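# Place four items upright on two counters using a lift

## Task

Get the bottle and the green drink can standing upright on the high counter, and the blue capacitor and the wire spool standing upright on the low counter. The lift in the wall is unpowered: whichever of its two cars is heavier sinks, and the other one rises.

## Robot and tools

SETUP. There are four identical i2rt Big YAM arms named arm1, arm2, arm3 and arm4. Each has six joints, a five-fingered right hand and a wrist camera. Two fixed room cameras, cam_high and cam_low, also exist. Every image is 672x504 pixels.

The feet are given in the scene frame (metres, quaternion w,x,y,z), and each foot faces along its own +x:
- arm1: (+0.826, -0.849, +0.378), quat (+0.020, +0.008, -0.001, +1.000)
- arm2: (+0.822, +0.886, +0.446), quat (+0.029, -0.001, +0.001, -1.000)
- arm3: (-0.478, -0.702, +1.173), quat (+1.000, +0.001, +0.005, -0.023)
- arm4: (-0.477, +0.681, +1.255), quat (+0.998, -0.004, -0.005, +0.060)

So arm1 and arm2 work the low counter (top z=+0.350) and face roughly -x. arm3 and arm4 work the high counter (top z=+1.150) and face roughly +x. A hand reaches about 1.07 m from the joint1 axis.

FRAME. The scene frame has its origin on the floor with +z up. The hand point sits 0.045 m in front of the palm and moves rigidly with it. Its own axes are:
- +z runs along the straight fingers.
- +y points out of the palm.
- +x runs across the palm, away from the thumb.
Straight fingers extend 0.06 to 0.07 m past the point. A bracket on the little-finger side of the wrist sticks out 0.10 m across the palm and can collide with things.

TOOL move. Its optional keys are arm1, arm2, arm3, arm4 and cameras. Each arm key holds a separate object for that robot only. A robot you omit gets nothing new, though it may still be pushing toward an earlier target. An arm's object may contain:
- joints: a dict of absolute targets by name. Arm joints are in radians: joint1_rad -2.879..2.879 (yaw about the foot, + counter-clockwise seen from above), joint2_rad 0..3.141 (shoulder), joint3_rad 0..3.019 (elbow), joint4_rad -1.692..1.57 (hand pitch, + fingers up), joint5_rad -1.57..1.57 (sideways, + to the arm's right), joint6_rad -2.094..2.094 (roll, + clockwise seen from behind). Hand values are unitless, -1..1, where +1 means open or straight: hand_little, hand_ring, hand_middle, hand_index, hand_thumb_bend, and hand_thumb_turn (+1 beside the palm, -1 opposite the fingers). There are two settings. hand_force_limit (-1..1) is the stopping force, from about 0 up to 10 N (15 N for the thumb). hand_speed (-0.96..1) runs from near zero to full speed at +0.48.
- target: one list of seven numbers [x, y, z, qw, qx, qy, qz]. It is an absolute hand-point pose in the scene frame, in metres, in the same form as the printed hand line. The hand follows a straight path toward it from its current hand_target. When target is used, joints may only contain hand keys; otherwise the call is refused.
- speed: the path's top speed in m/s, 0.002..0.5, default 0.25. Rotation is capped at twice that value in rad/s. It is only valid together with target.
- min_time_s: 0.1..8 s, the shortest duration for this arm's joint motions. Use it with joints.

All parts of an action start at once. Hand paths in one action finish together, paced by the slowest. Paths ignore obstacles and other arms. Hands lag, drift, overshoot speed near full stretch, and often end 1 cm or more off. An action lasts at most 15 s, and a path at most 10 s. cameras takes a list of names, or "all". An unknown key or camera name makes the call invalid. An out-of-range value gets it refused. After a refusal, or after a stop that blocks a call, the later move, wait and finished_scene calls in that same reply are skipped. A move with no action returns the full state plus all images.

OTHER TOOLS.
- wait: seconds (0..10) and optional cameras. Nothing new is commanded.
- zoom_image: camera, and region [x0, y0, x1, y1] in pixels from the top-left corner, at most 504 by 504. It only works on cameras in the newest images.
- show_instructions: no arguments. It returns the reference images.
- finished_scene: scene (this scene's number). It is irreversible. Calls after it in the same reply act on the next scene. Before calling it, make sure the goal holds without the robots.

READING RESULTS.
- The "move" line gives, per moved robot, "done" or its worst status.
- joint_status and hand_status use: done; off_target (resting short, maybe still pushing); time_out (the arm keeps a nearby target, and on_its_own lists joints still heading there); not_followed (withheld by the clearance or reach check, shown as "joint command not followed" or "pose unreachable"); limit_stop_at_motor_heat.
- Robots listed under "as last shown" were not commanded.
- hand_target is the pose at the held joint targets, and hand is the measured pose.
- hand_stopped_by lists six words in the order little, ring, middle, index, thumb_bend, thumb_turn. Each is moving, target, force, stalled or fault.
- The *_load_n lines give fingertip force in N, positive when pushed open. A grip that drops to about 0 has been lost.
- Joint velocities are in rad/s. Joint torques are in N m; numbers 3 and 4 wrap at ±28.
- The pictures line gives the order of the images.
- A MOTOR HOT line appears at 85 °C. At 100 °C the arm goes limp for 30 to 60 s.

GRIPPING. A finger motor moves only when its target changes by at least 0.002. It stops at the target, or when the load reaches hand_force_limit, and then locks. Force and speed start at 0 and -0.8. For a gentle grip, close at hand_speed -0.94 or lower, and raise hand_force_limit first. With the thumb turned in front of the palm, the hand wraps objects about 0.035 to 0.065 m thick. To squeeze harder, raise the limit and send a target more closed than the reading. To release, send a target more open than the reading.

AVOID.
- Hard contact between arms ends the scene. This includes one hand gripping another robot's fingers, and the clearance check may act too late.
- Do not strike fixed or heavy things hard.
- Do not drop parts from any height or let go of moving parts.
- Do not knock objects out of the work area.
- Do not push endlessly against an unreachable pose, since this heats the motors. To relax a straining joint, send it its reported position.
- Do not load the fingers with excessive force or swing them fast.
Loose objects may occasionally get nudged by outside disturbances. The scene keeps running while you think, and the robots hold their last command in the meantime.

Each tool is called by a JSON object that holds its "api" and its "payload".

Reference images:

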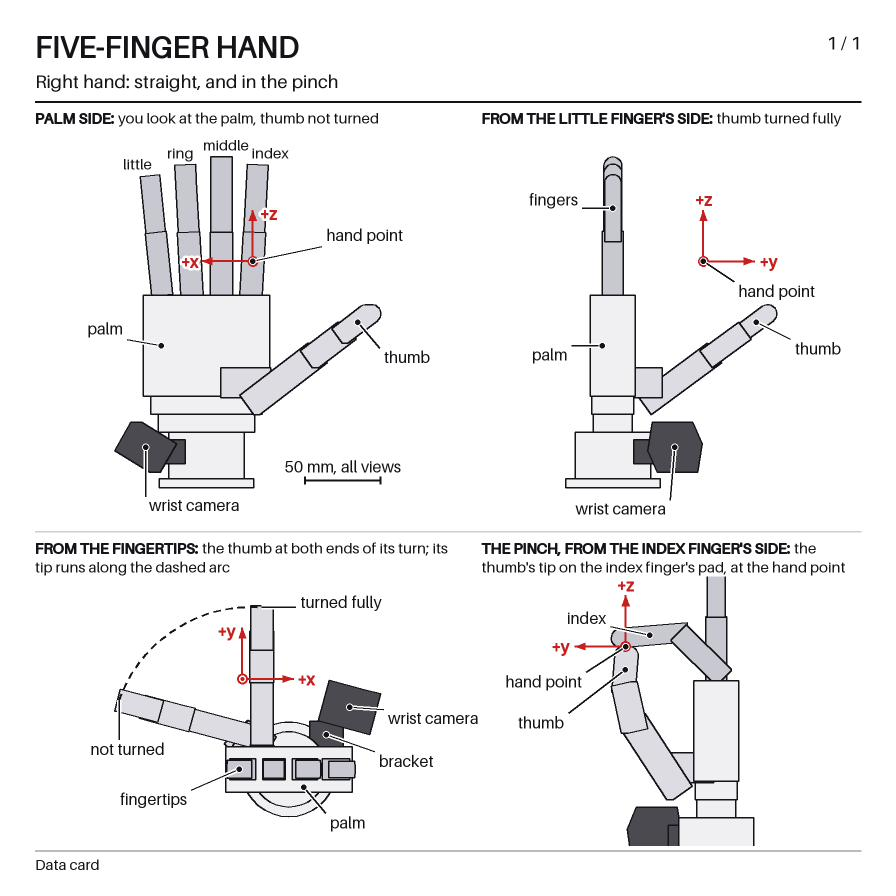

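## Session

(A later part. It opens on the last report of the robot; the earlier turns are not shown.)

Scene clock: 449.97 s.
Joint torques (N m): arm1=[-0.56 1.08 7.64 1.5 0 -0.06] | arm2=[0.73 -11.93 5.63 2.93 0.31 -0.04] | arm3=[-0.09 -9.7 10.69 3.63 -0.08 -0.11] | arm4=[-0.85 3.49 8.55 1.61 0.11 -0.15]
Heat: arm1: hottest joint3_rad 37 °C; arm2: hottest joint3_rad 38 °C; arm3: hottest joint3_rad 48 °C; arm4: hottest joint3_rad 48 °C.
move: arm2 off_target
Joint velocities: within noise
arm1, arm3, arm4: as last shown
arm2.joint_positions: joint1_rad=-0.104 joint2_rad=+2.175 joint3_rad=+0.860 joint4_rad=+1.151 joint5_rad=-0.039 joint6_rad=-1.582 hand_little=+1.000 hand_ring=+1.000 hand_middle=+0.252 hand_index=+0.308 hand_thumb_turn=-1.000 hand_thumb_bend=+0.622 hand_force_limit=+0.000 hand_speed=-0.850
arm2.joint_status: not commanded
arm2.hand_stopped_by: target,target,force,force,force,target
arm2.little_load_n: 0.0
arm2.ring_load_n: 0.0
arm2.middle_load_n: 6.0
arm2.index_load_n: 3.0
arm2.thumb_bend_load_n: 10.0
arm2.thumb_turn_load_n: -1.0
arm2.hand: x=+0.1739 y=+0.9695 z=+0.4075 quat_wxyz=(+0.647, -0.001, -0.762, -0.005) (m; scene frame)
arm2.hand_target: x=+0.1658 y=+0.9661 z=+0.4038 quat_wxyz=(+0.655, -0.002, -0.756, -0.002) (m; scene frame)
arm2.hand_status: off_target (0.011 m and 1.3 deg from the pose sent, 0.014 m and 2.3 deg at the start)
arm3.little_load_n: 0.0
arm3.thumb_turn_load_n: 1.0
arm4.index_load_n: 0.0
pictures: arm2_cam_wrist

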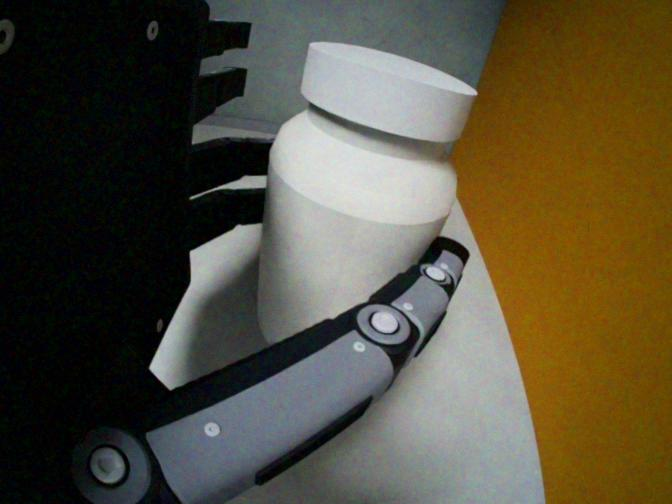

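{"api": "move", "payload": {"arm2": {"target":[0.165,0.965,0.411,-0.6551,0,0.7553,0],"speed":0.04}}}

{"api": "move", "payload": {"arm2": {"joints":{"hand_index":1,"hand_middle":1,"hand_thumb_bend":1,"hand_speed":-0.7}}, "cameras": ["arm2_cam_wrist","cam_low"]}}

Scene clock: 454.33 s.
Joint torques (N m): arm1=[-0.56 1.03 7.64 1.52 0 -0.06] | arm2=[0.79 -13.68 5.35 2.39 0.07 -0.04] | arm3=[-0.15 -9.7 10.7 3.63 -0.08 -0.11] | arm4=[-0.79 3.08 8.5 1.61 0.11 -0.15]
Heat: arm1: hottest joint3_rad 37 °C; arm2: hottest joint3_rad 37 °C; arm3: hottest joint3_rad 49 °C; arm4: hottest joint3_rad 48 °C.
move: arm2 off_target
Joint velocities: within noise
arm1, arm3, arm4: as last shown
arm2.joint_positions: joint1_rad=-0.104 joint2_rad=+2.175 joint3_rad=+0.860 joint4_rad=+1.151 joint5_rad=-0.039 joint6_rad=-1.582 hand_little=+1.000 hand_ring=+1.000 hand_middle=+0.252 hand_index=+0.308 hand_thumb_turn=-1.000 hand_thumb_bend=+0.622 hand_force_limit=+0.000 hand_speed=-0.850
arm2.joint_status: not commanded
arm2.hand_stopped_by: target,target,force,force,force,target
arm2.little_load_n: 0.0
arm2.ring_load_n: 0.0
arm2.middle_load_n: 6.0
arm2.index_load_n: 3.0
arm2.thumb_bend_load_n: 10.0
arm2.thumb_turn_load_n: -1.0
arm2.hand: x=+0.1739 y=+0.9695 z=+0.4075 quat_wxyz=(+0.647, -0.001, -0.762, -0.005) (m; scene frame)
arm2.hand_target: x=+0.1653 y=+0.9649 z=+0.4111 quat_wxyz=(+0.655, +0.000, -0.756, +0.000) (m; scene frame)
arm2.hand_status: off_target (0.011 m and 1.3 deg from the pose sent, 0.011 m and 1.3 deg at the start)
arm3.middle_load_n: 5.0
arm3.thumb_bend_load_n: 9.0
arm3.thumb_turn_load_n: 1.5
pictures: none

Scene clock: 455.73 s.
Joint torques (N m): arm1=[-0.56 1.08 7.64 1.5 0 -0.06] | arm2=[0.73 -13.63 5.34 2.37 0.06 -0.03] | arm3=[-0.09 -9.7 10.69 3.63 -0.08 -0.11] | arm4=[-0.62 3.19 8.62 1.68 0.1 -0.15]
Heat: arm1: hottest joint3_rad 37 °C; arm2: hottest joint3_rad 37 °C; arm3: hottest joint3_rad 49 °C; arm4: hottest joint3_rad 48 °C.
move: arm2 done
Joint velocities: within noise
arm1, arm3, arm4: as last shown
arm2.joint_positions: joint1_rad=-0.104 joint2_rad=+2.175 joint3_rad=+0.860 joint4_rad=+1.151 joint5_rad=-0.037 joint6_rad=-1.582 hand_little=+1.000 hand_ring=+1.000 hand_middle=+1.000 hand_index=+1.000 hand_thumb_turn=-1.000 hand_thumb_bend=+1.000 hand_force_limit=+0.000 hand_speed=-0.700
arm2.joint_status: all done
arm2.hand_stopped_by: target,target,target,target,target,target
arm2.little_load_n: 0.0
arm2.ring_load_n: 0.5
arm2.middle_load_n: 0.0
arm2.index_load_n: 0.0
arm2.thumb_bend_load_n: 0.0
arm2.thumb_turn_load_n: 0.5
arm2.hand: x=+0.1740 y=+0.9698 z=+0.4075 quat_wxyz=(+0.647, -0.001, -0.762, -0.005) (m; scene frame)
arm2.hand_target: x=+0.1654 y=+0.9653 z=+0.4111 quat_wxyz=(+0.655, +0.000, -0.756, +0.000) (m; scene frame)
arm2.hand_status: not commanded
arm3.little_load_n: -0.5
arm3.thumb_bend_load_n: 9.5
arm3.thumb_turn_load_n: 1.0
arm4.index_load_n: 0.5
pictures: arm2_cam_wrist, cam_low

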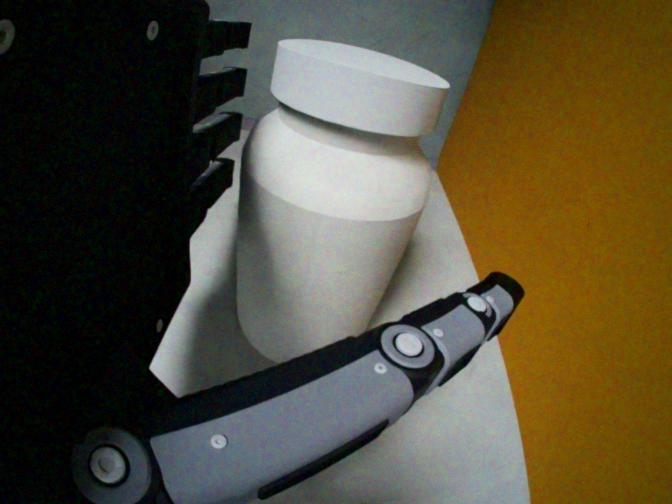

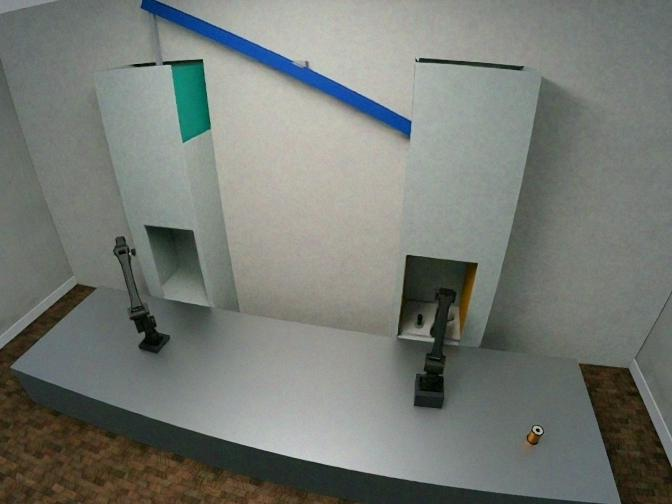

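{"api": "move", "payload": {"arm2": {"target": [0.30, 0.965, 0.42, -0.6551, 0, 0.7553, 0], "speed": 0.08}, "arm3": {"target": [0.165, -0.90, 1.31, 0, 0.7193, 0, 0.6947], "speed": 0.08}, "cameras": ["arm2_cam_wrist", "arm3_cam_wrist"]}}

Scene clock: 479.57 s.
Joint torques (N m): arm1=[-0.56 0.97 7.64 1.48 0 -0.06] | arm2=[-0.5 -11.69 1.13 2.91 -0.05 -0.06] | arm3=[-0.03 -11.58 9.5 3.66 -0.07 -0.1] | arm4=[-0.56 3.37 8.54 1.66 0.11 -0.12]
Heat: arm1: hottest joint3_rad 38 °C; arm2: hottest joint3_rad 36 °C; arm3: hottest joint3_rad 52 °C; arm4: hottest joint3_rad 48 °C.
move: arm2 done; arm3 off_target
Joint velocities: within noise
arm1, arm4: as last shown
arm2.joint_positions: joint1_rad=-0.106 joint2_rad=+2.107 joint3_rad=+0.508 joint4_rad=+1.428 joint5_rad=-0.051 joint6_rad=-1.582 hand_little=+1.000 hand_ring=+1.000 hand_middle=+1.000 hand_index=+1.000 hand_thumb_turn=-1.000 hand_thumb_bend=+1.000 hand_force_limit=+0.000 hand_speed=-0.700
arm2.joint_status: not commanded
arm2.hand_stopped_by: target,target,target,target,target,target
arm2.little_load_n: 0.0
arm2.ring_load_n: 0.0
arm2.middle_load_n: 0.0
arm2.index_load_n: 0.0
arm2.thumb_bend_load_n: 0.0
arm2.thumb_turn_load_n: 0.0
arm2.hand: x=+0.3005 y=+0.9624 z=+0.4110 quat_wxyz=(+0.645, +0.002, -0.764, -0.001) (m; scene frame)
arm2.hand_target: x=+0.2999 y=+0.9650 z=+0.4202 quat_wxyz=(+0.656, +0.000, -0.755, +0.000) (m; scene frame)
arm2.hand_status: done (0.009 m and 1.6 deg from the pose sent, 0.127 m and 1.3 deg at the start)
arm3.joint_positions: joint1_rad=-0.259 joint2_rad=+1.760 joint3_rad=+0.776 joint4_rad=+0.855 joint5_rad=-0.298 joint6_rad=-1.576 hand_little=+1.000 hand_ring=+1.000 hand_middle=+0.308 hand_index=+0.363 hand_thumb_turn=-1.000 hand_thumb_bend=+0.669 hand_force_limit=+0.000 hand_speed=-0.850
arm3.joint_status: not commanded
arm3.hand_stopped_by: target,target,force,force,force,target
arm3.little_load_n: 0.0
arm3.ring_load_n: 0.0
arm3.middle_load_n: 4.5
arm3.index_load_n: 4.5
arm3.thumb_bend_load_n: 9.0
arm3.thumb_turn_load_n: 1.5
arm3.hand: x=+0.1357 y=-0.8967 z=+1.2713 quat_wxyz=(-0.010, +0.753, -0.015, +0.658) (m; scene frame)
arm3.hand_target: x=+0.1613 y=-0.8991 z=+1.3108 quat_wxyz=(+0.000, +0.719, -0.001, +0.695) (m; scene frame)
arm3.hand_status: off_target (0.049 m and 6.0 deg from the pose sent, 0.066 m and 8.2 deg at the start)
arm4.index_load_n: 0.0
pictures: arm2_cam_wrist, arm3_cam_wrist

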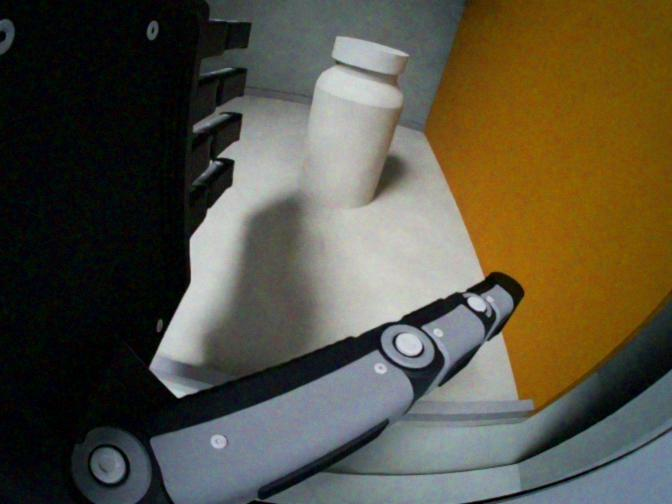

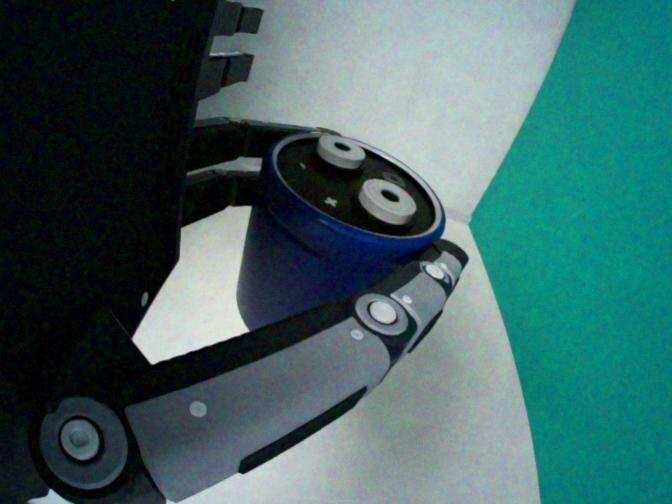

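{"api": "move", "payload": {"arm2": {"target": [0.45, 0.97, 0.52, -0.6551, 0, 0.7553, 0], "speed": 0.15}, "arm3": {"target": [0.185, -0.90, 1.265, 0, 0.7163, 0, 0.6978], "speed": 0.06}, "cameras": ["arm3_cam_wrist"]}}

{"api": "move", "payload": {"arm3": {"target": [0.185, -0.90, 1.24, 0, 0.7163, 0, 0.6978], "speed": 0.04}, "cameras": ["arm3_cam_wrist"]}}

Scene clock: 484.83 s.
Joint torques (N m): arm1=[-0.62 1.08 7.64 1.5 0 -0.06] | arm2=[-0.5 -4.95 3.3 1.59 -0.06 -0.15] | arm3=[-0.03 -12.86 8.58 3.67 -0.06 -0.11] | arm4=[-0.73 3.43 8.55 1.66 0.11 -0.14]
Heat: arm1: hottest joint3_rad 38 °C; arm2: hottest joint3_rad 36 °C; arm3: hottest joint3_rad 52 °C; arm4: hottest joint3_rad 48 °C.
move: arm2 done; arm3 off_target
Joint velocities: within noise
arm1, arm4: as last shown
arm1.thumb_turn_load_n: 0.5
arm2.joint_positions: joint1_rad=-0.179 joint2_rad=+1.428 joint3_rad=+0.064 joint4_rad=+1.231 joint5_rad=-0.125 joint6_rad=-1.582 hand_little=+1.000 hand_ring=+1.000 hand_middle=+1.000 hand_index=+1.000 hand_thumb_turn=-1.000 hand_thumb_bend=+1.000 hand_force_limit=+0.000 hand_speed=-0.700
arm2.joint_status: not commanded
arm2.hand_stopped_by: target,target,target,target,target,target
arm2.little_load_n: 0.0
arm2.ring_load_n: 0.0
arm2.middle_load_n: 0.0
arm2.index_load_n: 0.0
arm2.thumb_bend_load_n: 0.0
arm2.thumb_turn_load_n: 0.5
arm2.hand: x=+0.4482 y=+0.9680 z=+0.5218 quat_wxyz=(+0.659, +0.000, -0.752, +0.002) (m; scene frame)
arm2.hand_target: x=+0.4501 y=+0.9698 z=+0.5195 quat_wxyz=(+0.655, +0.000, -0.756, +0.001) (m; scene frame)
arm2.hand_status: done (0.003 m and 0.7 deg from the pose sent, 0.185 m and 1.6 deg at the start)
arm3.joint_positions: joint1_rad=-0.246 joint2_rad=+1.912 joint3_rad=+0.830 joint4_rad=+0.966 joint5_rad=-0.287 joint6_rad=-1.573 hand_little=+1.000 hand_ring=+1.000 hand_middle=+0.308 hand_index=+0.363 hand_thumb_turn=-1.000 hand_thumb_bend=+0.669 hand_force_limit=+0.000 hand_speed=-0.850
arm3.joint_status: not commanded
arm3.hand_stopped_by: target,target,force,force,force,target
arm3.little_load_n: 0.0
arm3.ring_load_n: 0.0
arm3.middle_load_n: 5.0
arm3.index_load_n: 4.5
arm3.thumb_bend_load_n: 9.5
arm3.thumb_turn_load_n: 1.5
arm3.hand: x=+0.1572 y=-0.8972 z=+1.2301 quat_wxyz=(-0.010, +0.749, -0.014, +0.663) (m; scene frame)
arm3.hand_target: x=+0.1819 y=-0.8988 z=+1.2655 quat_wxyz=(-0.001, +0.717, +0.000, +0.697) (m; scene frame)
arm3.hand_status: off_target (0.045 m and 5.8 deg from the pose sent, 0.050 m and 6.5 deg at the start)
pictures: arm3_cam_wrist

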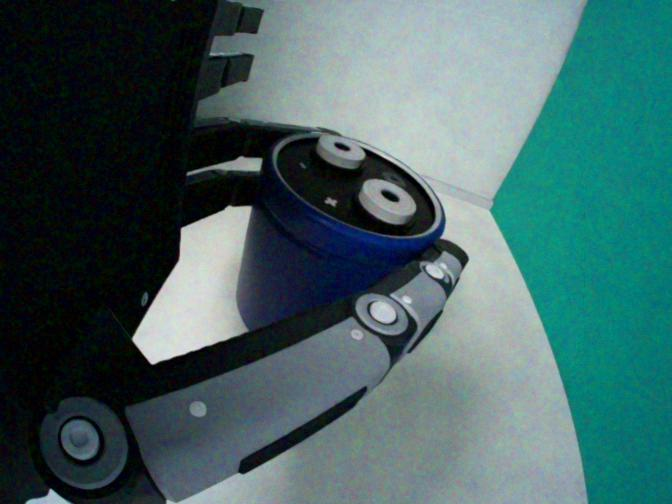

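Scene clock: 486.03 s.
Joint torques (N m): arm1=[-0.56 1.03 7.64 1.51 0 -0.06] | arm2=[-0.5 -4.95 3.3 1.42 -0.06 -0.16] | arm3=[-0.03 -12.63 7.86 3.55 -0.11 -0.11] | arm4=[-0.56 3.19 8.59 1.65 0.11 -0.17]
Heat: arm1: hottest joint3_rad 38 °C; arm2: hottest joint3_rad 36 °C; arm3: hottest joint3_rad 51 °C; arm4: hottest joint3_rad 48 °C.
move: arm3 off_target
Joint velocities: within noise
arm1, arm2, arm4: as last shown
arm1.thumb_turn_load_n: 0.0
arm2.thumb_turn_load_n: 0.0
arm2.hand_target: x=+0.4501 y=+0.9698 z=+0.5196 quat_wxyz=(+0.655, +0.000, -0.756, +0.001) (m; scene frame)
arm3.joint_positions: joint1_rad=-0.246 joint2_rad=+1.971 joint3_rad=+0.842 joint4_rad=+1.035 joint5_rad=-0.286 joint6_rad=-1.573 hand_little=+1.000 hand_ring=+1.000 hand_middle=+0.308 hand_index=+0.363 hand_thumb_turn=-1.000 hand_thumb_bend=+0.669 hand_force_limit=+0.000 hand_speed=-0.850
arm3.joint_status: not commanded
arm3.hand_stopped_by: target,target,force,force,force,target
arm3.little_load_n: 0.0
arm3.ring_load_n: 0.0
arm3.middle_load_n: 4.5
arm3.index_load_n: 3.5
arm3.thumb_bend_load_n: 9.0
arm3.thumb_turn_load_n: 0.0
arm3.hand: x=+0.1613 y=-0.8988 z=+1.2158 quat_wxyz=(-0.007, +0.742, -0.012, +0.670) (m; scene frame)
arm3.hand_target: x=+0.1829 y=-0.8994 z=+1.2407 quat_wxyz=(+0.000, +0.716, +0.000, +0.698) (m; scene frame)
arm3.hand_status: off_target (0.034 m and 4.6 deg from the pose sent, 0.030 m and 5.8 deg at the start)
pictures: arm3_cam_wrist

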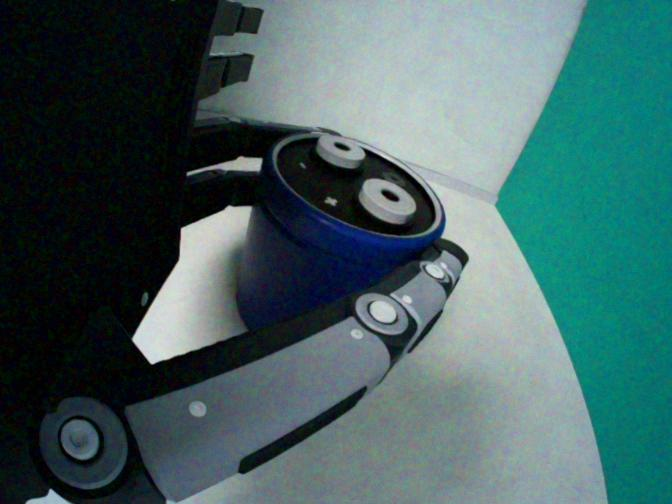

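{"api": "move", "payload": {"arm3": {"target": [0.183, -0.90, 1.224, 0, 0.7193, 0, 0.6947], "speed": 0.04}, "cameras": ["arm3_cam_wrist"]}}

Scene clock: 493.30 s.
Joint torques (N m): arm1=[-0.62 1.08 7.64 1.51 0 -0.06] | arm2=[-0.56 -4.89 3.3 1.4 -0.07 -0.15] | arm3=[-0.09 -11.75 7.34 2.96 -0.15 -0.1] | arm4=[-0.97 3.37 8.51 1.66 0.11 -0.14]
Heat: arm1: hottest joint3_rad 38 °C; arm2: hottest joint3_rad 35 °C; arm3: hottest joint3_rad 49 °C; arm4: hottest joint3_rad 48 °C.
move: arm3 off_target
Joint velocities: within noise
arm1, arm2, arm4: as last shown
arm2.thumb_turn_load_n: 0.5
arm3.joint_positions: joint1_rad=-0.246 joint2_rad=+1.995 joint3_rad=+0.849 joint4_rad=+1.073 joint5_rad=-0.286 joint6_rad=-1.584 hand_little=+1.000 hand_ring=+1.000 hand_middle=+0.308 hand_index=+0.363 hand_thumb_turn=-1.000 hand_thumb_bend=+0.669 hand_force_limit=+0.000 hand_speed=-0.850
arm3.joint_status: not commanded
arm3.hand_stopped_by: target,target,force,force,force,target
arm3.little_load_n: 0.0
arm3.ring_load_n: 0.0
arm3.middle_load_n: 5.0
arm3.index_load_n: 1.5
arm3.thumb_bend_load_n: 8.0
arm3.thumb_turn_load_n: -2.5
arm3.hand: x=+0.1645 y=-0.9000 z=+1.2149 quat_wxyz=(-0.001, +0.735, -0.006, +0.678) (m; scene frame)
arm3.hand_target: x=+0.1819 y=-0.8997 z=+1.2246 quat_wxyz=(+0.002, +0.720, +0.003, +0.694) (m; scene frame)
arm3.hand_status: off_target (0.021 m and 2.7 deg from the pose sent, 0.023 m and 4.2 deg at the start)
pictures: arm3_cam_wrist

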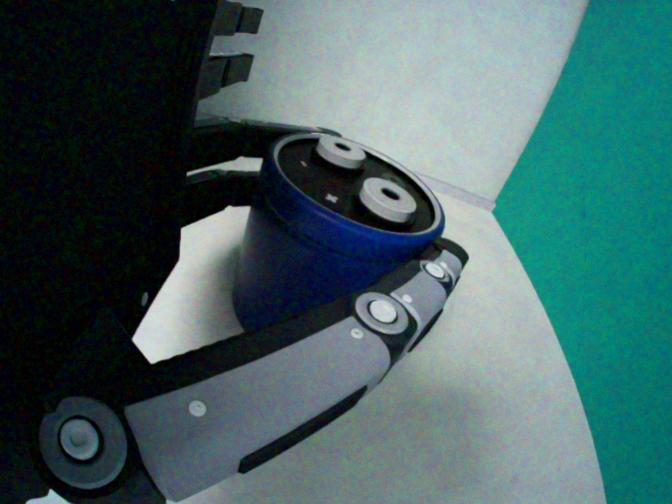

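{"api": "move", "payload": {"arm3": {"joints": {"hand_index": 1, "hand_middle": 1, "hand_thumb_bend": 1, "hand_speed": -0.7}}, "cameras": ["arm3_cam_wrist"]}}

Scene clock: 497.43 s.
Joint torques (N m): arm1=[-0.56 1.03 7.65 1.51 0 -0.06] | arm2=[-0.56 -4.89 3.29 1.42 -0.06 -0.16] | arm3=[-0.09 -11.93 6.52 2.73 -0.16 -0.09] | arm4=[-0.56 3.19 8.55 1.65 0.11 -0.15]
Heat: arm1: hottest joint3_rad 38 °C; arm2: hottest joint3_rad 35 °C; arm3: hottest joint3_rad 49 °C; arm4: hottest joint3_rad 48 °C.
move: arm3 done
Joint velocities: within noise
arm1.joint_positions: joint1_rad=+0.801 joint2_rad=+0.634 joint3_rad=+1.391 joint4_rad=-1.542 joint5_rad=-0.004 joint6_rad=-1.196 hand_little=+1.000 hand_ring=+1.000 hand_middle=+1.000 hand_index=+1.000 hand_thumb_turn=+1.000 hand_thumb_bend=+1.000 hand_force_limit=+0.000 hand_speed=-0.800
arm1.joint_status: not commanded
arm1.hand_stopped_by: target,target,target,target,target,target
arm1.little_load_n: 0.0
arm1.ring_load_n: 0.0
arm1.middle_load_n: 0.0
arm1.index_load_n: 0.0
arm1.thumb_bend_load_n: 0.0
arm1.thumb_turn_load_n: 0.0
arm1.hand: x=+0.6655 y=-0.9476 z=+0.8270 quat_wxyz=(-0.329, -0.180, +0.904, -0.205) (m; scene frame)
arm1.hand_target: x=+0.6657 y=-0.9474 z=+0.8349 quat_wxyz=(-0.337, -0.179, +0.900, -0.211) (m; scene frame)
arm1.hand_status: not commanded
arm2: as last shown
arm3.joint_positions: joint1_rad=-0.246 joint2_rad=+1.995 joint3_rad=+0.862 joint4_rad=+1.078 joint5_rad=-0.284 joint6_rad=-1.576 hand_little=+1.000 hand_ring=+1.000 hand_middle=+1.000 hand_index=+1.000 hand_thumb_turn=-1.000 hand_thumb_bend=+1.000 hand_force_limit=+0.000 hand_speed=-0.700
arm3.joint_status: all done
arm3.hand_stopped_by: target,target,target,target,target,target
arm3.little_load_n: 0.0
arm3.ring_load_n: 0.0
arm3.middle_load_n: 0.0
arm3.index_load_n: 0.0
arm3.thumb_bend_load_n: 0.0
arm3.thumb_turn_load_n: 0.5
arm3.hand: x=+0.1695 y=-0.9016 z=+1.2210 quat_wxyz=(-0.002, +0.729, -0.008, +0.684) (m; scene frame)
arm3.hand_target: x=+0.1819 y=-0.8997 z=+1.2242 quat_wxyz=(+0.000, +0.720, +0.000, +0.694) (m; scene frame)
arm3.hand_status: not commanded
arm4.joint_positions: joint1_rad=-1.073 joint2_rad=+0.611 joint3_rad=+1.337 joint4_rad=-1.541 joint5_rad=-0.004 joint6_rad=-1.197 hand_little=+1.000 hand_ring=+1.000 hand_middle=+1.000 hand_index=+1.000 hand_thumb_turn=+1.000 hand_thumb_bend=+1.000 hand_force_limit=+0.000 hand_speed=-0.800
arm4.joint_status: not commanded
arm4.hand_stopped_by: target,target,target,target,target,target
arm4.little_load_n: 0.0
arm4.ring_load_n: 0.0
arm4.middle_load_n: 0.0
arm4.index_load_n: 0.0
arm4.thumb_bend_load_n: 0.0
arm4.thumb_turn_load_n: 0.0
arm4.hand: x=-0.4122 y=+0.5085 z=+1.6837 quat_wxyz=(+0.103, +0.730, -0.571, +0.360) (m; scene frame)
arm4.hand_target: x=-0.4120 y=+0.5082 z=+1.6936 quat_wxyz=(+0.106, +0.726, -0.568, +0.371) (m; scene frame)
arm4.hand_status: not commanded
pictures: arm3_cam_wrist

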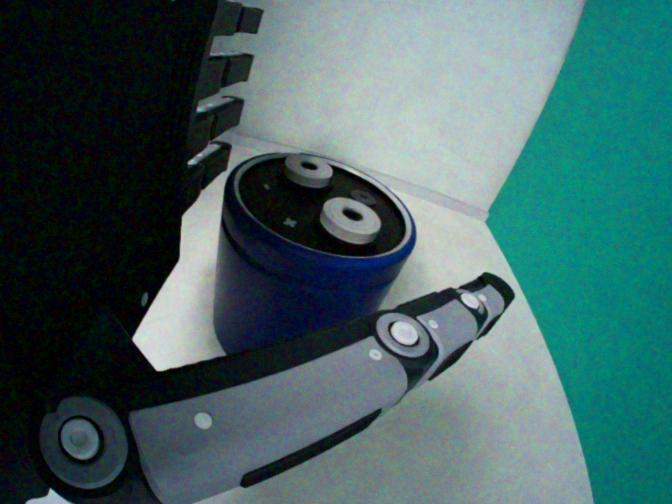

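{"api": "move", "payload": {"arm3": {"target": [0.06, -0.90, 1.236, 0, 0.7314, 0, 0.6819], "speed": 0.08}, "cameras": ["arm3_cam_wrist"]}}

{"api": "move", "payload": {"arm3": {"target": [-0.12, -0.90, 1.40, 0, 0.7314, 0, 0.6819], "speed": 0.15}, "cameras": ["all"]}}

Scene clock: 504.13 s.
Joint torques (N m): arm1=[-0.56 1.08 7.64 1.51 0 -0.06] | arm2=[-0.5 -4.89 3.29 1.42 -0.06 -0.15] | arm3=[-1.32 -12.1 2.85 2.73 -0.25 -0.15] | arm4=[-0.67 3.25 8.58 1.7 0.11 -0.15]
Heat: arm1: hottest joint3_rad 38 °C; arm2: hottest joint3_rad 35 °C; arm3: hottest joint3_rad 48 °C; arm4: hottest joint3_rad 48 °C.
move: arm3 off_target
Joint velocities: within noise
arm1, arm2, arm4: as last shown
arm1.thumb_bend_load_n: 0.5
arm3.joint_positions: joint1_rad=-0.322 joint2_rad=+1.842 joint3_rad=+0.568 joint4_rad=+1.174 joint5_rad=-0.375 joint6_rad=-1.588 hand_little=+1.000 hand_ring=+1.000 hand_middle=+1.000 hand_index=+1.000 hand_thumb_turn=-1.000 hand_thumb_bend=+1.000 hand_force_limit=+0.000 hand_speed=-0.700
arm3.joint_status: not commanded
arm3.hand_stopped_by: target,target,target,target,target,target
arm3.little_load_n: 0.0
arm3.ring_load_n: 0.0
arm3.middle_load_n: 0.0
arm3.index_load_n: 0.0
arm3.thumb_bend_load_n: 0.0
arm3.thumb_turn_load_n: 0.5
arm3.hand: x=+0.0623 y=-0.8959 z=+1.2213 quat_wxyz=(-0.010, +0.742, -0.005, +0.670) (m; scene frame)
arm3.hand_target: x=+0.0602 y=-0.8997 z=+1.2359 quat_wxyz=(+0.000, +0.731, +0.001, +0.682) (m; scene frame)
arm3.hand_status: off_target (0.015 m and 2.3 deg from the pose sent, 0.111 m and 1.0 deg at the start)
pictures: arm3_cam_wrist

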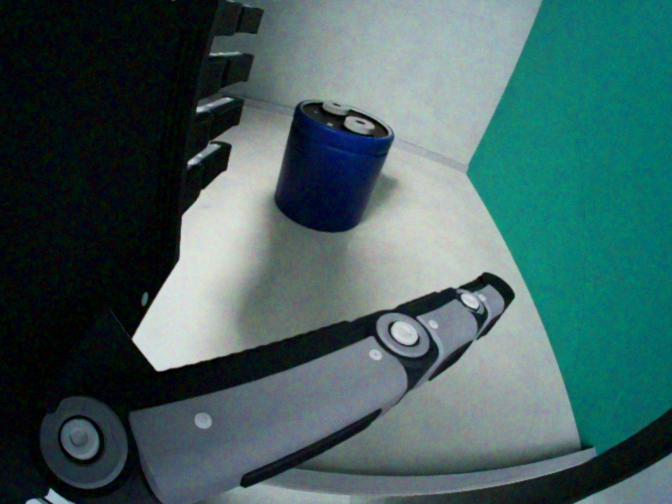

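Scene clock: 506.73 s.
Joint torques (N m): arm1=[-0.67 1.08 7.62 1.51 0 -0.05] | arm2=[-0.5 -4.89 3.29 1.4 -0.06 -0.15] | arm3=[-1.44 -2.02 8.51 1.02 -0.27 -0.13] | arm4=[-0.67 3.49 8.57 1.61 0.1 -0.16]
Heat: arm1: hottest joint3_rad 38 °C; arm2: hottest joint3_rad 35 °C; arm3: hottest joint3_rad 48 °C; arm4: hottest joint3_rad 48 °C.
move: arm3 done
Joint velocities: within noise
arm1, arm2, arm4: as last shown
arm1.thumb_bend_load_n: 0.0
arm2.thumb_turn_load_n: 0.0
arm3.joint_positions: joint1_rad=-0.639 joint2_rad=+0.768 joint3_rad=+0.311 joint4_rad=+0.372 joint5_rad=-0.691 joint6_rad=-1.610 hand_little=+1.000 hand_ring=+1.000 hand_middle=+1.000 hand_index=+1.000 hand_thumb_turn=-1.000 hand_thumb_bend=+1.000 hand_force_limit=+0.000 hand_speed=-0.700
arm3.joint_status: not commanded
arm3.hand_stopped_by: target,target,target,target,target,target
arm3.little_load_n: -0.5
arm3.ring_load_n: 0.0
arm3.middle_load_n: 0.0
arm3.index_load_n: 0.0
arm3.thumb_bend_load_n: 0.0
arm3.thumb_turn_load_n: 0.5
arm3.hand: x=-0.1189 y=-0.8966 z=+1.3915 quat_wxyz=(-0.008, +0.733, -0.004, +0.680) (m; scene frame)
arm3.hand_target: x=-0.1200 y=-0.8999 z=+1.3998 quat_wxyz=(-0.001, +0.731, -0.001, +0.682) (m; scene frame)
arm3.hand_status: done (0.009 m and 1.1 deg from the pose sent, 0.255 m and 2.3 deg at the start)
pictures: arm1_cam_wrist, arm2_cam_wrist, arm3_cam_wrist, arm4_cam_wrist, cam_high, cam_low

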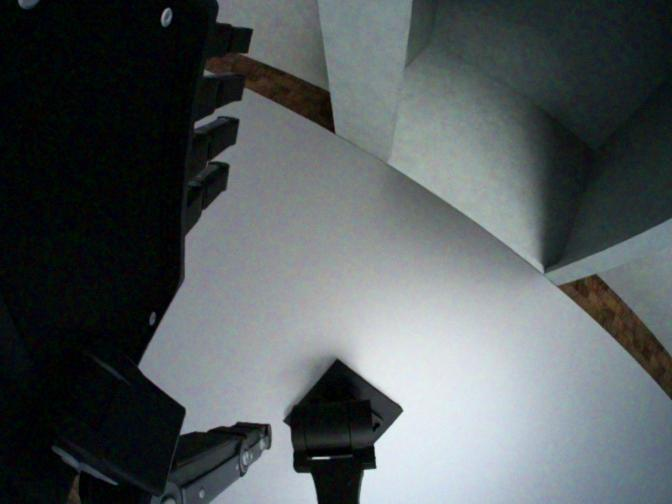

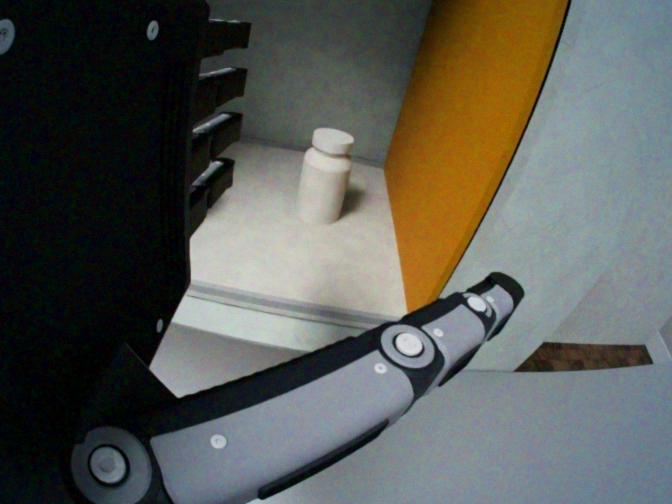

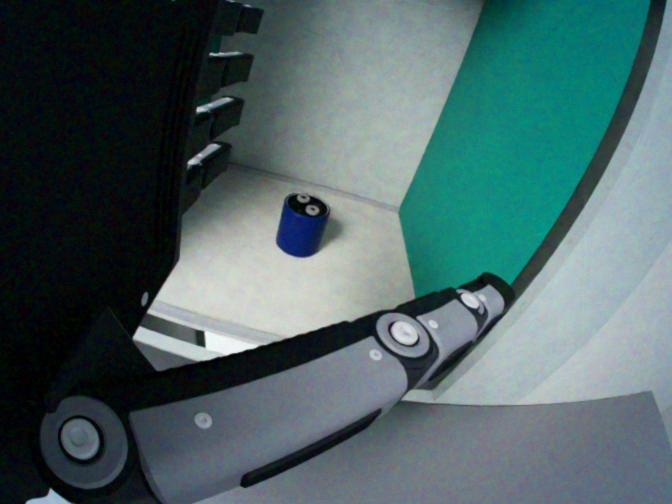

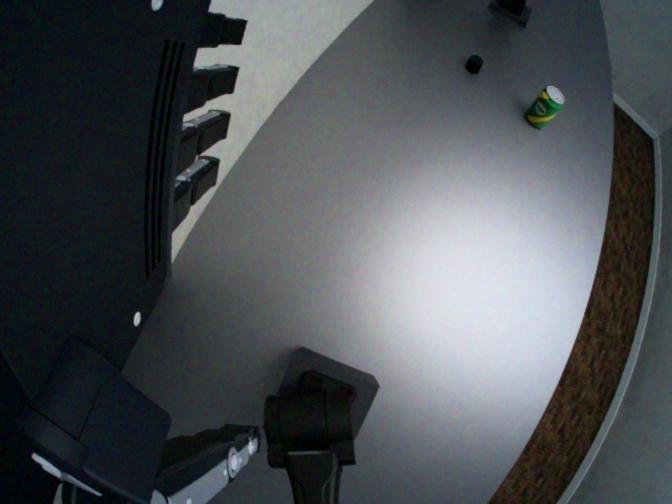

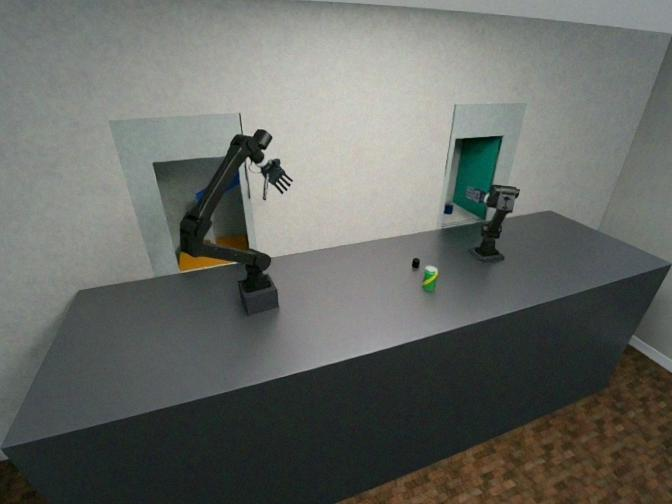

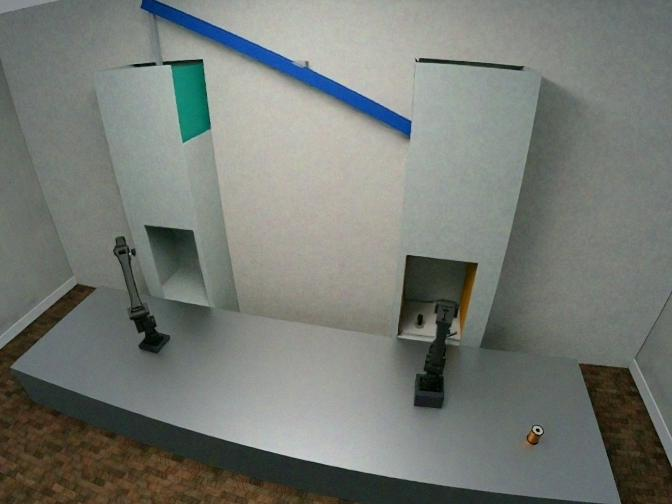

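{"api": "move", "payload": {"arm2": {"target": [0.45, 0.82, 0.52, -0.6551, 0, 0.7553, 0], "speed": 0.2}, "arm3": {"target": [-0.16, -0.88, 1.45, 0, 0.7314, 0, 0.6819], "speed": 0.15}, "cameras": ["arm2_cam_wrist"]}}

Scene clock: 513.73 s.
Joint torques (N m): arm1=[-0.62 1.08 7.65 1.52 0 -0.06] | arm2=[0.73 -3.9 5.23 1.37 0.4 0.08] | arm3=[-1.49 0.38 12.56 0.88 -0.3 -0.13] | arm4=[-0.62 3.25 8.53 1.7 0.11 -0.14]
Heat: arm1: hottest joint3_rad 38 °C; arm2: hottest joint3_rad 35 °C; arm3: hottest joint3_rad 48 °C; arm4: hottest joint3_rad 49 °C.
move: arm2 done; arm3 off_target
Joint velocities: within noise
arm1, arm4: as last shown
arm2.joint_positions: joint1_rad=+0.535 joint2_rad=+1.462 joint3_rad=+0.139 joint4_rad=+1.165 joint5_rad=+0.581 joint6_rad=-1.493 hand_little=+1.000 hand_ring=+1.000 hand_middle=+1.000 hand_index=+1.000 hand_thumb_turn=-1.000 hand_thumb_bend=+1.000 hand_force_limit=+0.000 hand_speed=-0.700
arm2.joint_status: not commanded
arm2.hand_stopped_by: target,target,target,target,target,target
arm2.little_load_n: 0.0
arm2.ring_load_n: 0.0
arm2.middle_load_n: 0.0
arm2.index_load_n: 0.0
arm2.thumb_bend_load_n: 0.0
arm2.thumb_turn_load_n: 0.0
arm2.hand: x=+0.4549 y=+0.8251 z=+0.5235 quat_wxyz=(+0.659, +0.006, -0.752, -0.002) (m; scene frame)
arm2.hand_target: x=+0.4497 y=+0.8191 z=+0.5207 quat_wxyz=(+0.656, +0.004, -0.755, +0.001) (m; scene frame)
arm2.hand_status: done (0.008 m and 1.0 deg from the pose sent, 0.148 m and 0.7 deg at the start)
arm3.joint_positions: joint1_rad=-0.700 joint2_rad=+0.476 joint3_rad=+0.320 joint4_rad=+0.019 joint5_rad=-0.751 joint6_rad=-1.619 hand_little=+1.000 hand_ring=+1.000 hand_middle=+1.000 hand_index=+1.000 hand_thumb_turn=-1.000 hand_thumb_bend=+1.000 hand_force_limit=+0.000 hand_speed=-0.700
arm3.joint_status: not commanded
arm3.hand_stopped_by: target,target,target,target,target,target
arm3.little_load_n: 0.0
arm3.ring_load_n: 0.0
arm3.middle_load_n: 0.0
arm3.index_load_n: 0.0
arm3.thumb_bend_load_n: 0.0
arm3.thumb_turn_load_n: 0.5
arm3.hand: x=-0.1628 y=-0.8736 z=+1.4111 quat_wxyz=(-0.019, +0.745, -0.015, +0.667) (m; scene frame)
arm3.hand_target: x=-0.1613 y=-0.8789 z=+1.4495 quat_wxyz=(+0.001, +0.731, +0.000, +0.682) (m; scene frame)
arm3.hand_status: off_target (0.040 m and 3.6 deg from the pose sent, 0.073 m and 1.1 deg at the start)
pictures: arm2_cam_wrist

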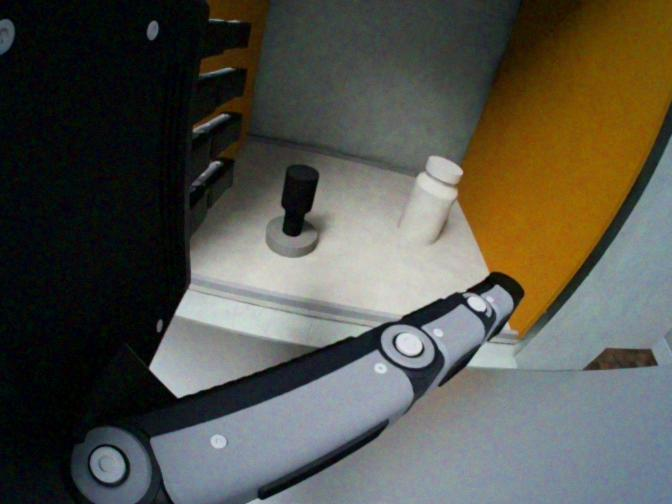

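{"api": "zoom_image", "payload": {"camera": "arm2_cam_wrist", "region": [230, 130, 480, 280]}}

Scaled by 2.016 from the camera's 672x504 image, which has a finer 960x720 frame.

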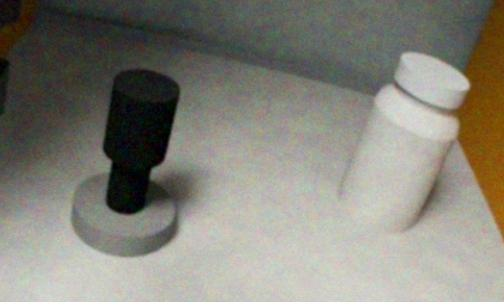

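{"api": "move", "payload": {"arm2": {"target": [0.40, 0.812, 0.46, -0.6551, 0, 0.7553, 0], "speed": 0.15}}}

{"api": "move", "payload": {"arm2": {"target": [0.33, 0.812, 0.445, -0.6551, 0, 0.7553, 0], "speed": 0.08}, "cameras": ["arm2_cam_wrist"]}}

Scene clock: 547.57 s.
Joint torques (N m): arm1=[-0.5 1.03 7.64 1.5 0 -0.06] | arm2=[-0.5 -6.89 2.22 2.7 0.04 -0.12] | arm3=[-1.44 0.32 12.56 0.95 -0.31 -0.15] | arm4=[-0.62 3.31 8.58 1.66 0.13 -0.14]
Heat: arm1: hottest joint3_rad 38 °C; arm2: hottest joint3_rad 36 °C; arm3: hottest joint3_rad 49 °C; arm4: hottest joint3_rad 49 °C.
move: arm2 done
Joint velocities: within noise
arm1, arm3, arm4: as last shown
arm2.joint_positions: joint1_rad=+0.469 joint2_rad=+1.888 joint3_rad=+0.288 joint4_rad=+1.418 joint5_rad=+0.518 joint6_rad=-1.486 hand_little=+1.000 hand_ring=+1.000 hand_middle=+1.000 hand_index=+1.000 hand_thumb_turn=-1.000 hand_thumb_bend=+1.000 hand_force_limit=+0.000 hand_speed=-0.700
arm2.joint_status: not commanded
arm2.hand_stopped_by: target,target,target,target,target,target
arm2.little_load_n: 0.0
arm2.ring_load_n: 0.0
arm2.middle_load_n: 0.0
arm2.index_load_n: 0.0
arm2.thumb_bend_load_n: 0.0
arm2.thumb_turn_load_n: 0.0
arm2.hand: x=+0.4048 y=+0.8123 z=+0.4602 quat_wxyz=(+0.650, +0.003, -0.760, -0.002) (m; scene frame)
arm2.hand_target: x=+0.4002 y=+0.8121 z=+0.4598 quat_wxyz=(+0.655, +0.000, -0.756, +0.000) (m; scene frame)
arm2.hand_status: done (0.005 m and 0.9 deg from the pose sent, 0.085 m and 1.0 deg at the start)
arm3.thumb_turn_load_n: 0.0
arm3.hand_target: x=-0.1613 y=-0.8788 z=+1.4496 quat_wxyz=(+0.000, +0.731, +0.000, +0.682) (m; scene frame)
pictures: none

Scene clock: 549.03 s.
Joint torques (N m): arm1=[-0.5 1.03 7.64 1.51 0 -0.06] | arm2=[-0.79 -8.76 3.29 1.33 0 -0.29] | arm3=[-1.44 0.32 12.55 0.94 -0.31 -0.15] | arm4=[-0.85 3.31 8.5 1.63 0.12 -0.14]
Heat: arm1: hottest joint3_rad 38 °C; arm2: hottest joint3_rad 36 °C; arm3: hottest joint3_rad 49 °C; arm4: hottest joint3_rad 49 °C.
move: arm2 off_target
Joint velocities: within noise
arm1, arm3, arm4: as last shown
arm2.joint_positions: joint1_rad=+0.364 joint2_rad=+1.965 joint3_rad=+0.459 joint4_rad=+1.375 joint5_rad=+0.414 joint6_rad=-1.490 hand_little=+1.000 hand_ring=+1.000 hand_middle=+1.000 hand_index=+1.000 hand_thumb_turn=-1.000 hand_thumb_bend=+1.000 hand_force_limit=+0.000 hand_speed=-0.700
arm2.joint_status: not commanded
arm2.hand_stopped_by: target,target,target,target,target,target
arm2.little_load_n: 0.0
arm2.ring_load_n: 0.0
arm2.middle_load_n: 0.0
arm2.index_load_n: 0.0
arm2.thumb_bend_load_n: 0.0
arm2.thumb_turn_load_n: 0.5
arm2.hand: x=+0.3333 y=+0.8100 z=+0.4549 quat_wxyz=(+0.664, -0.008, -0.747, +0.010) (m; scene frame)
arm2.hand_target: x=+0.3302 y=+0.8117 z=+0.4452 quat_wxyz=(+0.655, +0.000, -0.755, +0.001) (m; scene frame)
arm2.hand_status: off_target (0.011 m and 2.0 deg from the pose sent, 0.076 m and 0.9 deg at the start)
pictures: arm2_cam_wrist

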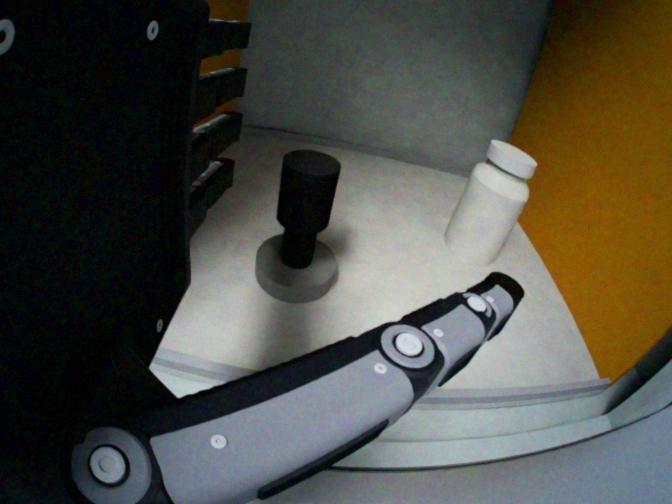

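{"api": "move", "payload": {"arm2": {"target": [0.253, 0.810, 0.428, -0.6551, 0, 0.7553, 0], "speed": 0.06}, "cameras": ["arm2_cam_wrist"]}}

Scene clock: 565.70 s.
Joint torques (N m): arm1=[-0.62 1.03 7.64 1.5 0 -0.06] | arm2=[-0.15 -10.29 4.53 1.24 0 -0.23] | arm3=[-1.49 0.26 12.56 0.96 -0.31 -0.15] | arm4=[-0.79 3.43 8.51 1.68 0.11 -0.14]
Heat: arm1: hottest joint3_rad 38 °C; arm2: hottest joint3_rad 35 °C; arm3: hottest joint3_rad 51 °C; arm4: hottest joint3_rad 49 °C.
move: arm2 off_target
Joint velocities: within noise
arm1, arm3, arm4: as last shown
arm2.joint_positions: joint1_rad=+0.292 joint2_rad=+2.059 joint3_rad=+0.663 joint4_rad=+1.267 joint5_rad=+0.343 joint6_rad=-1.504 hand_little=+1.000 hand_ring=+1.000 hand_middle=+1.000 hand_index=+1.000 hand_thumb_turn=-1.000 hand_thumb_bend=+1.000 hand_force_limit=+0.000 hand_speed=-0.700
arm2.joint_status: not commanded
arm2.hand_stopped_by: target,target,target,target,target,target
arm2.little_load_n: 0.0
arm2.ring_load_n: 0.0
arm2.middle_load_n: 0.0
arm2.index_load_n: 0.0
arm2.thumb_bend_load_n: 0.0
arm2.thumb_turn_load_n: 0.0
arm2.hand: x=+0.2577 y=+0.8080 z=+0.4391 quat_wxyz=(+0.664, -0.007, -0.748, +0.008) (m; scene frame)
arm2.hand_target: x=+0.2535 y=+0.8103 z=+0.4280 quat_wxyz=(+0.655, +0.000, -0.756, +0.000) (m; scene frame)
arm2.hand_status: off_target (0.012 m and 1.8 deg from the pose sent, 0.085 m and 2.0 deg at the start)
pictures: arm2_cam_wrist

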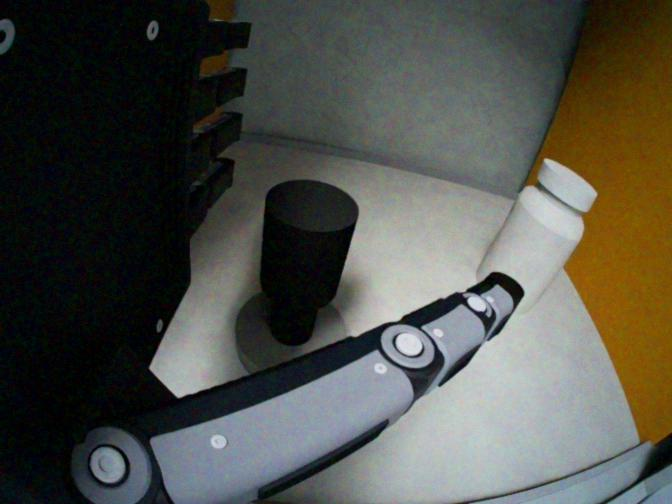

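{"api": "move", "payload": {"arm2": {"target": [0.25, 0.808, 0.416, -0.6551, 0, 0.7553, 0], "speed": 0.05}}}

{"api": "move", "payload": {"arm2": {"joints": {"hand_index": -1, "hand_middle": -1, "hand_thumb_bend": -1, "hand_speed": -0.85, "hand_force_limit": 0.2}}, "cameras": ["arm2_cam_wrist"]}}

Scene clock: 574.33 s.
Joint torques (N m): arm1=[-0.62 0.97 7.64 1.51 0 -0.06] | arm2=[-0.32 -10.75 4.27 2.17 0.1 -0.24] | arm3=[-1.49 0.26 12.55 0.95 -0.31 -0.15] | arm4=[-0.73 3.25 8.61 1.62 0.1 -0.15]
Heat: arm1: hottest joint3_rad 38 °C; arm2: hottest joint3_rad 34 °C; arm3: hottest joint3_rad 51 °C; arm4: hottest joint3_rad 49 °C.
move: arm2 done
Joint velocities: within noise
arm1, arm3, arm4: as last shown
arm2.joint_positions: joint1_rad=+0.292 joint2_rad=+2.102 joint3_rad=+0.684 joint4_rad=+1.267 joint5_rad=+0.343 joint6_rad=-1.504 hand_little=+1.000 hand_ring=+1.000 hand_middle=+1.000 hand_index=+1.000 hand_thumb_turn=-1.000 hand_thumb_bend=+1.000 hand_force_limit=+0.000 hand_speed=-0.700
arm2.joint_status: not commanded
arm2.hand_stopped_by: target,target,target,target,target,target
arm2.little_load_n: 0.0
arm2.ring_load_n: 0.0
arm2.middle_load_n: 0.0
arm2.index_load_n: 0.0
arm2.thumb_bend_load_n: 0.0
arm2.thumb_turn_load_n: 0.5
arm2.hand: x=+0.2551 y=+0.8071 z=+0.4220 quat_wxyz=(+0.656, -0.004, -0.755, +0.005) (m; scene frame)
arm2.hand_target: x=+0.2503 y=+0.8081 z=+0.4161 quat_wxyz=(+0.655, +0.000, -0.756, +0.000) (m; scene frame)
arm2.hand_status: done (0.008 m and 0.8 deg from the pose sent, 0.024 m and 1.8 deg at the start)
arm4.middle_load_n: -0.5
pictures: none

Scene clock: 582.57 s.
Joint torques (N m): arm1=[-0.56 1.08 7.65 1.5 0 -0.06] | arm2=[0.15 -10.99 3.19 2.17 0.17 -0.2] | arm3=[-1.49 0.32 12.56 0.95 -0.31 -0.15] | arm4=[-0.5 3.43 8.55 1.62 0.11 -0.17]
Heat: arm1: hottest joint3_rad 38 °C; arm2: hottest joint3_rad 34 °C; arm3: hottest joint3_rad 52 °C; arm4: hottest joint3_rad 49 °C.
move: arm2 off_target
Joint velocities: within noise
arm1.joint_positions: joint1_rad=+0.801 joint2_rad=+0.634 joint3_rad=+1.391 joint4_rad=-1.542 joint5_rad=-0.004 joint6_rad=-1.196 hand_little=+1.000 hand_ring=+1.000 hand_middle=+1.000 hand_index=+1.000 hand_thumb_turn=+1.000 hand_thumb_bend=+1.000 hand_force_limit=+0.000 hand_speed=-0.800
arm1.joint_status: not commanded
arm1.hand_stopped_by: target,target,target,target,target,target
arm1.little_load_n: 0.0
arm1.ring_load_n: 0.0
arm1.middle_load_n: 0.0
arm1.index_load_n: 0.0
arm1.thumb_bend_load_n: 0.0
arm1.thumb_turn_load_n: 0.0
arm1.hand: x=+0.6655 y=-0.9476 z=+0.8270 quat_wxyz=(-0.329, -0.180, +0.904, -0.205) (m; scene frame)
arm1.hand_target: x=+0.6657 y=-0.9474 z=+0.8349 quat_wxyz=(-0.337, -0.179, +0.900, -0.211) (m; scene frame)
arm1.hand_status: not commanded
arm2.joint_positions: joint1_rad=+0.289 joint2_rad=+2.104 joint3_rad=+0.700 joint4_rad=+1.267 joint5_rad=+0.342 joint6_rad=-1.515 hand_little=+1.000 hand_ring=+1.000 hand_middle=-0.317 hand_index=-0.402 hand_thumb_turn=-1.000 hand_thumb_bend=+0.305 hand_force_limit=+0.200 hand_speed=-0.850
arm2.joint_status: hand_middle off_target (ended at -0.317, target -1.000); hand_index off_target (ended at -0.402, target -1.000); hand_thumb_bend off_target (ended at +0.305, target -1.000); the others done
arm2.hand_stopped_by: target,target,force,force,force,target
arm2.little_load_n: 0.0
arm2.ring_load_n: 0.0
arm2.middle_load_n: 10.5
arm2.index_load_n: 6.5
arm2.thumb_bend_load_n: 10.0
arm2.thumb_turn_load_n: 1.0
arm2.hand: x=+0.2481 y=+0.8069 z=+0.4265 quat_wxyz=(+0.661, -0.003, -0.751, +0.003) (m; scene frame)
arm2.hand_target: x=+0.2502 y=+0.8080 z=+0.4164 quat_wxyz=(+0.655, +0.002, -0.755, -0.002) (m; scene frame)
arm2.hand_status: not commanded
arm3: as last shown
arm3.thumb_turn_load_n: 0.5
arm4.joint_positions: joint1_rad=-1.073 joint2_rad=+0.611 joint3_rad=+1.337 joint4_rad=-1.541 joint5_rad=-0.004 joint6_rad=-1.197 hand_little=+1.000 hand_ring=+1.000 hand_middle=+1.000 hand_index=+1.000 hand_thumb_turn=+1.000 hand_thumb_bend=+1.000 hand_force_limit=+0.000 hand_speed=-0.800
arm4.joint_status: not commanded
arm4.hand_stopped_by: target,target,target,target,target,target
arm4.little_load_n: 0.0
arm4.ring_load_n: 0.0
arm4.middle_load_n: -0.5
arm4.index_load_n: 0.0
arm4.thumb_bend_load_n: 0.0
arm4.thumb_turn_load_n: 0.0
arm4.hand: x=-0.4122 y=+0.5085 z=+1.6837 quat_wxyz=(+0.103, +0.730, -0.571, +0.360) (m; scene frame)
arm4.hand_target: x=-0.4120 y=+0.5082 z=+1.6936 quat_wxyz=(+0.106, +0.726, -0.568, +0.371) (m; scene frame)
arm4.hand_status: not commanded
pictures: arm2_cam_wrist

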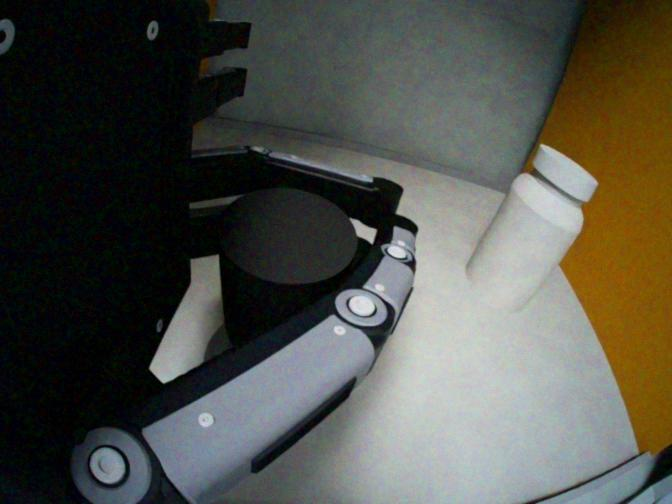

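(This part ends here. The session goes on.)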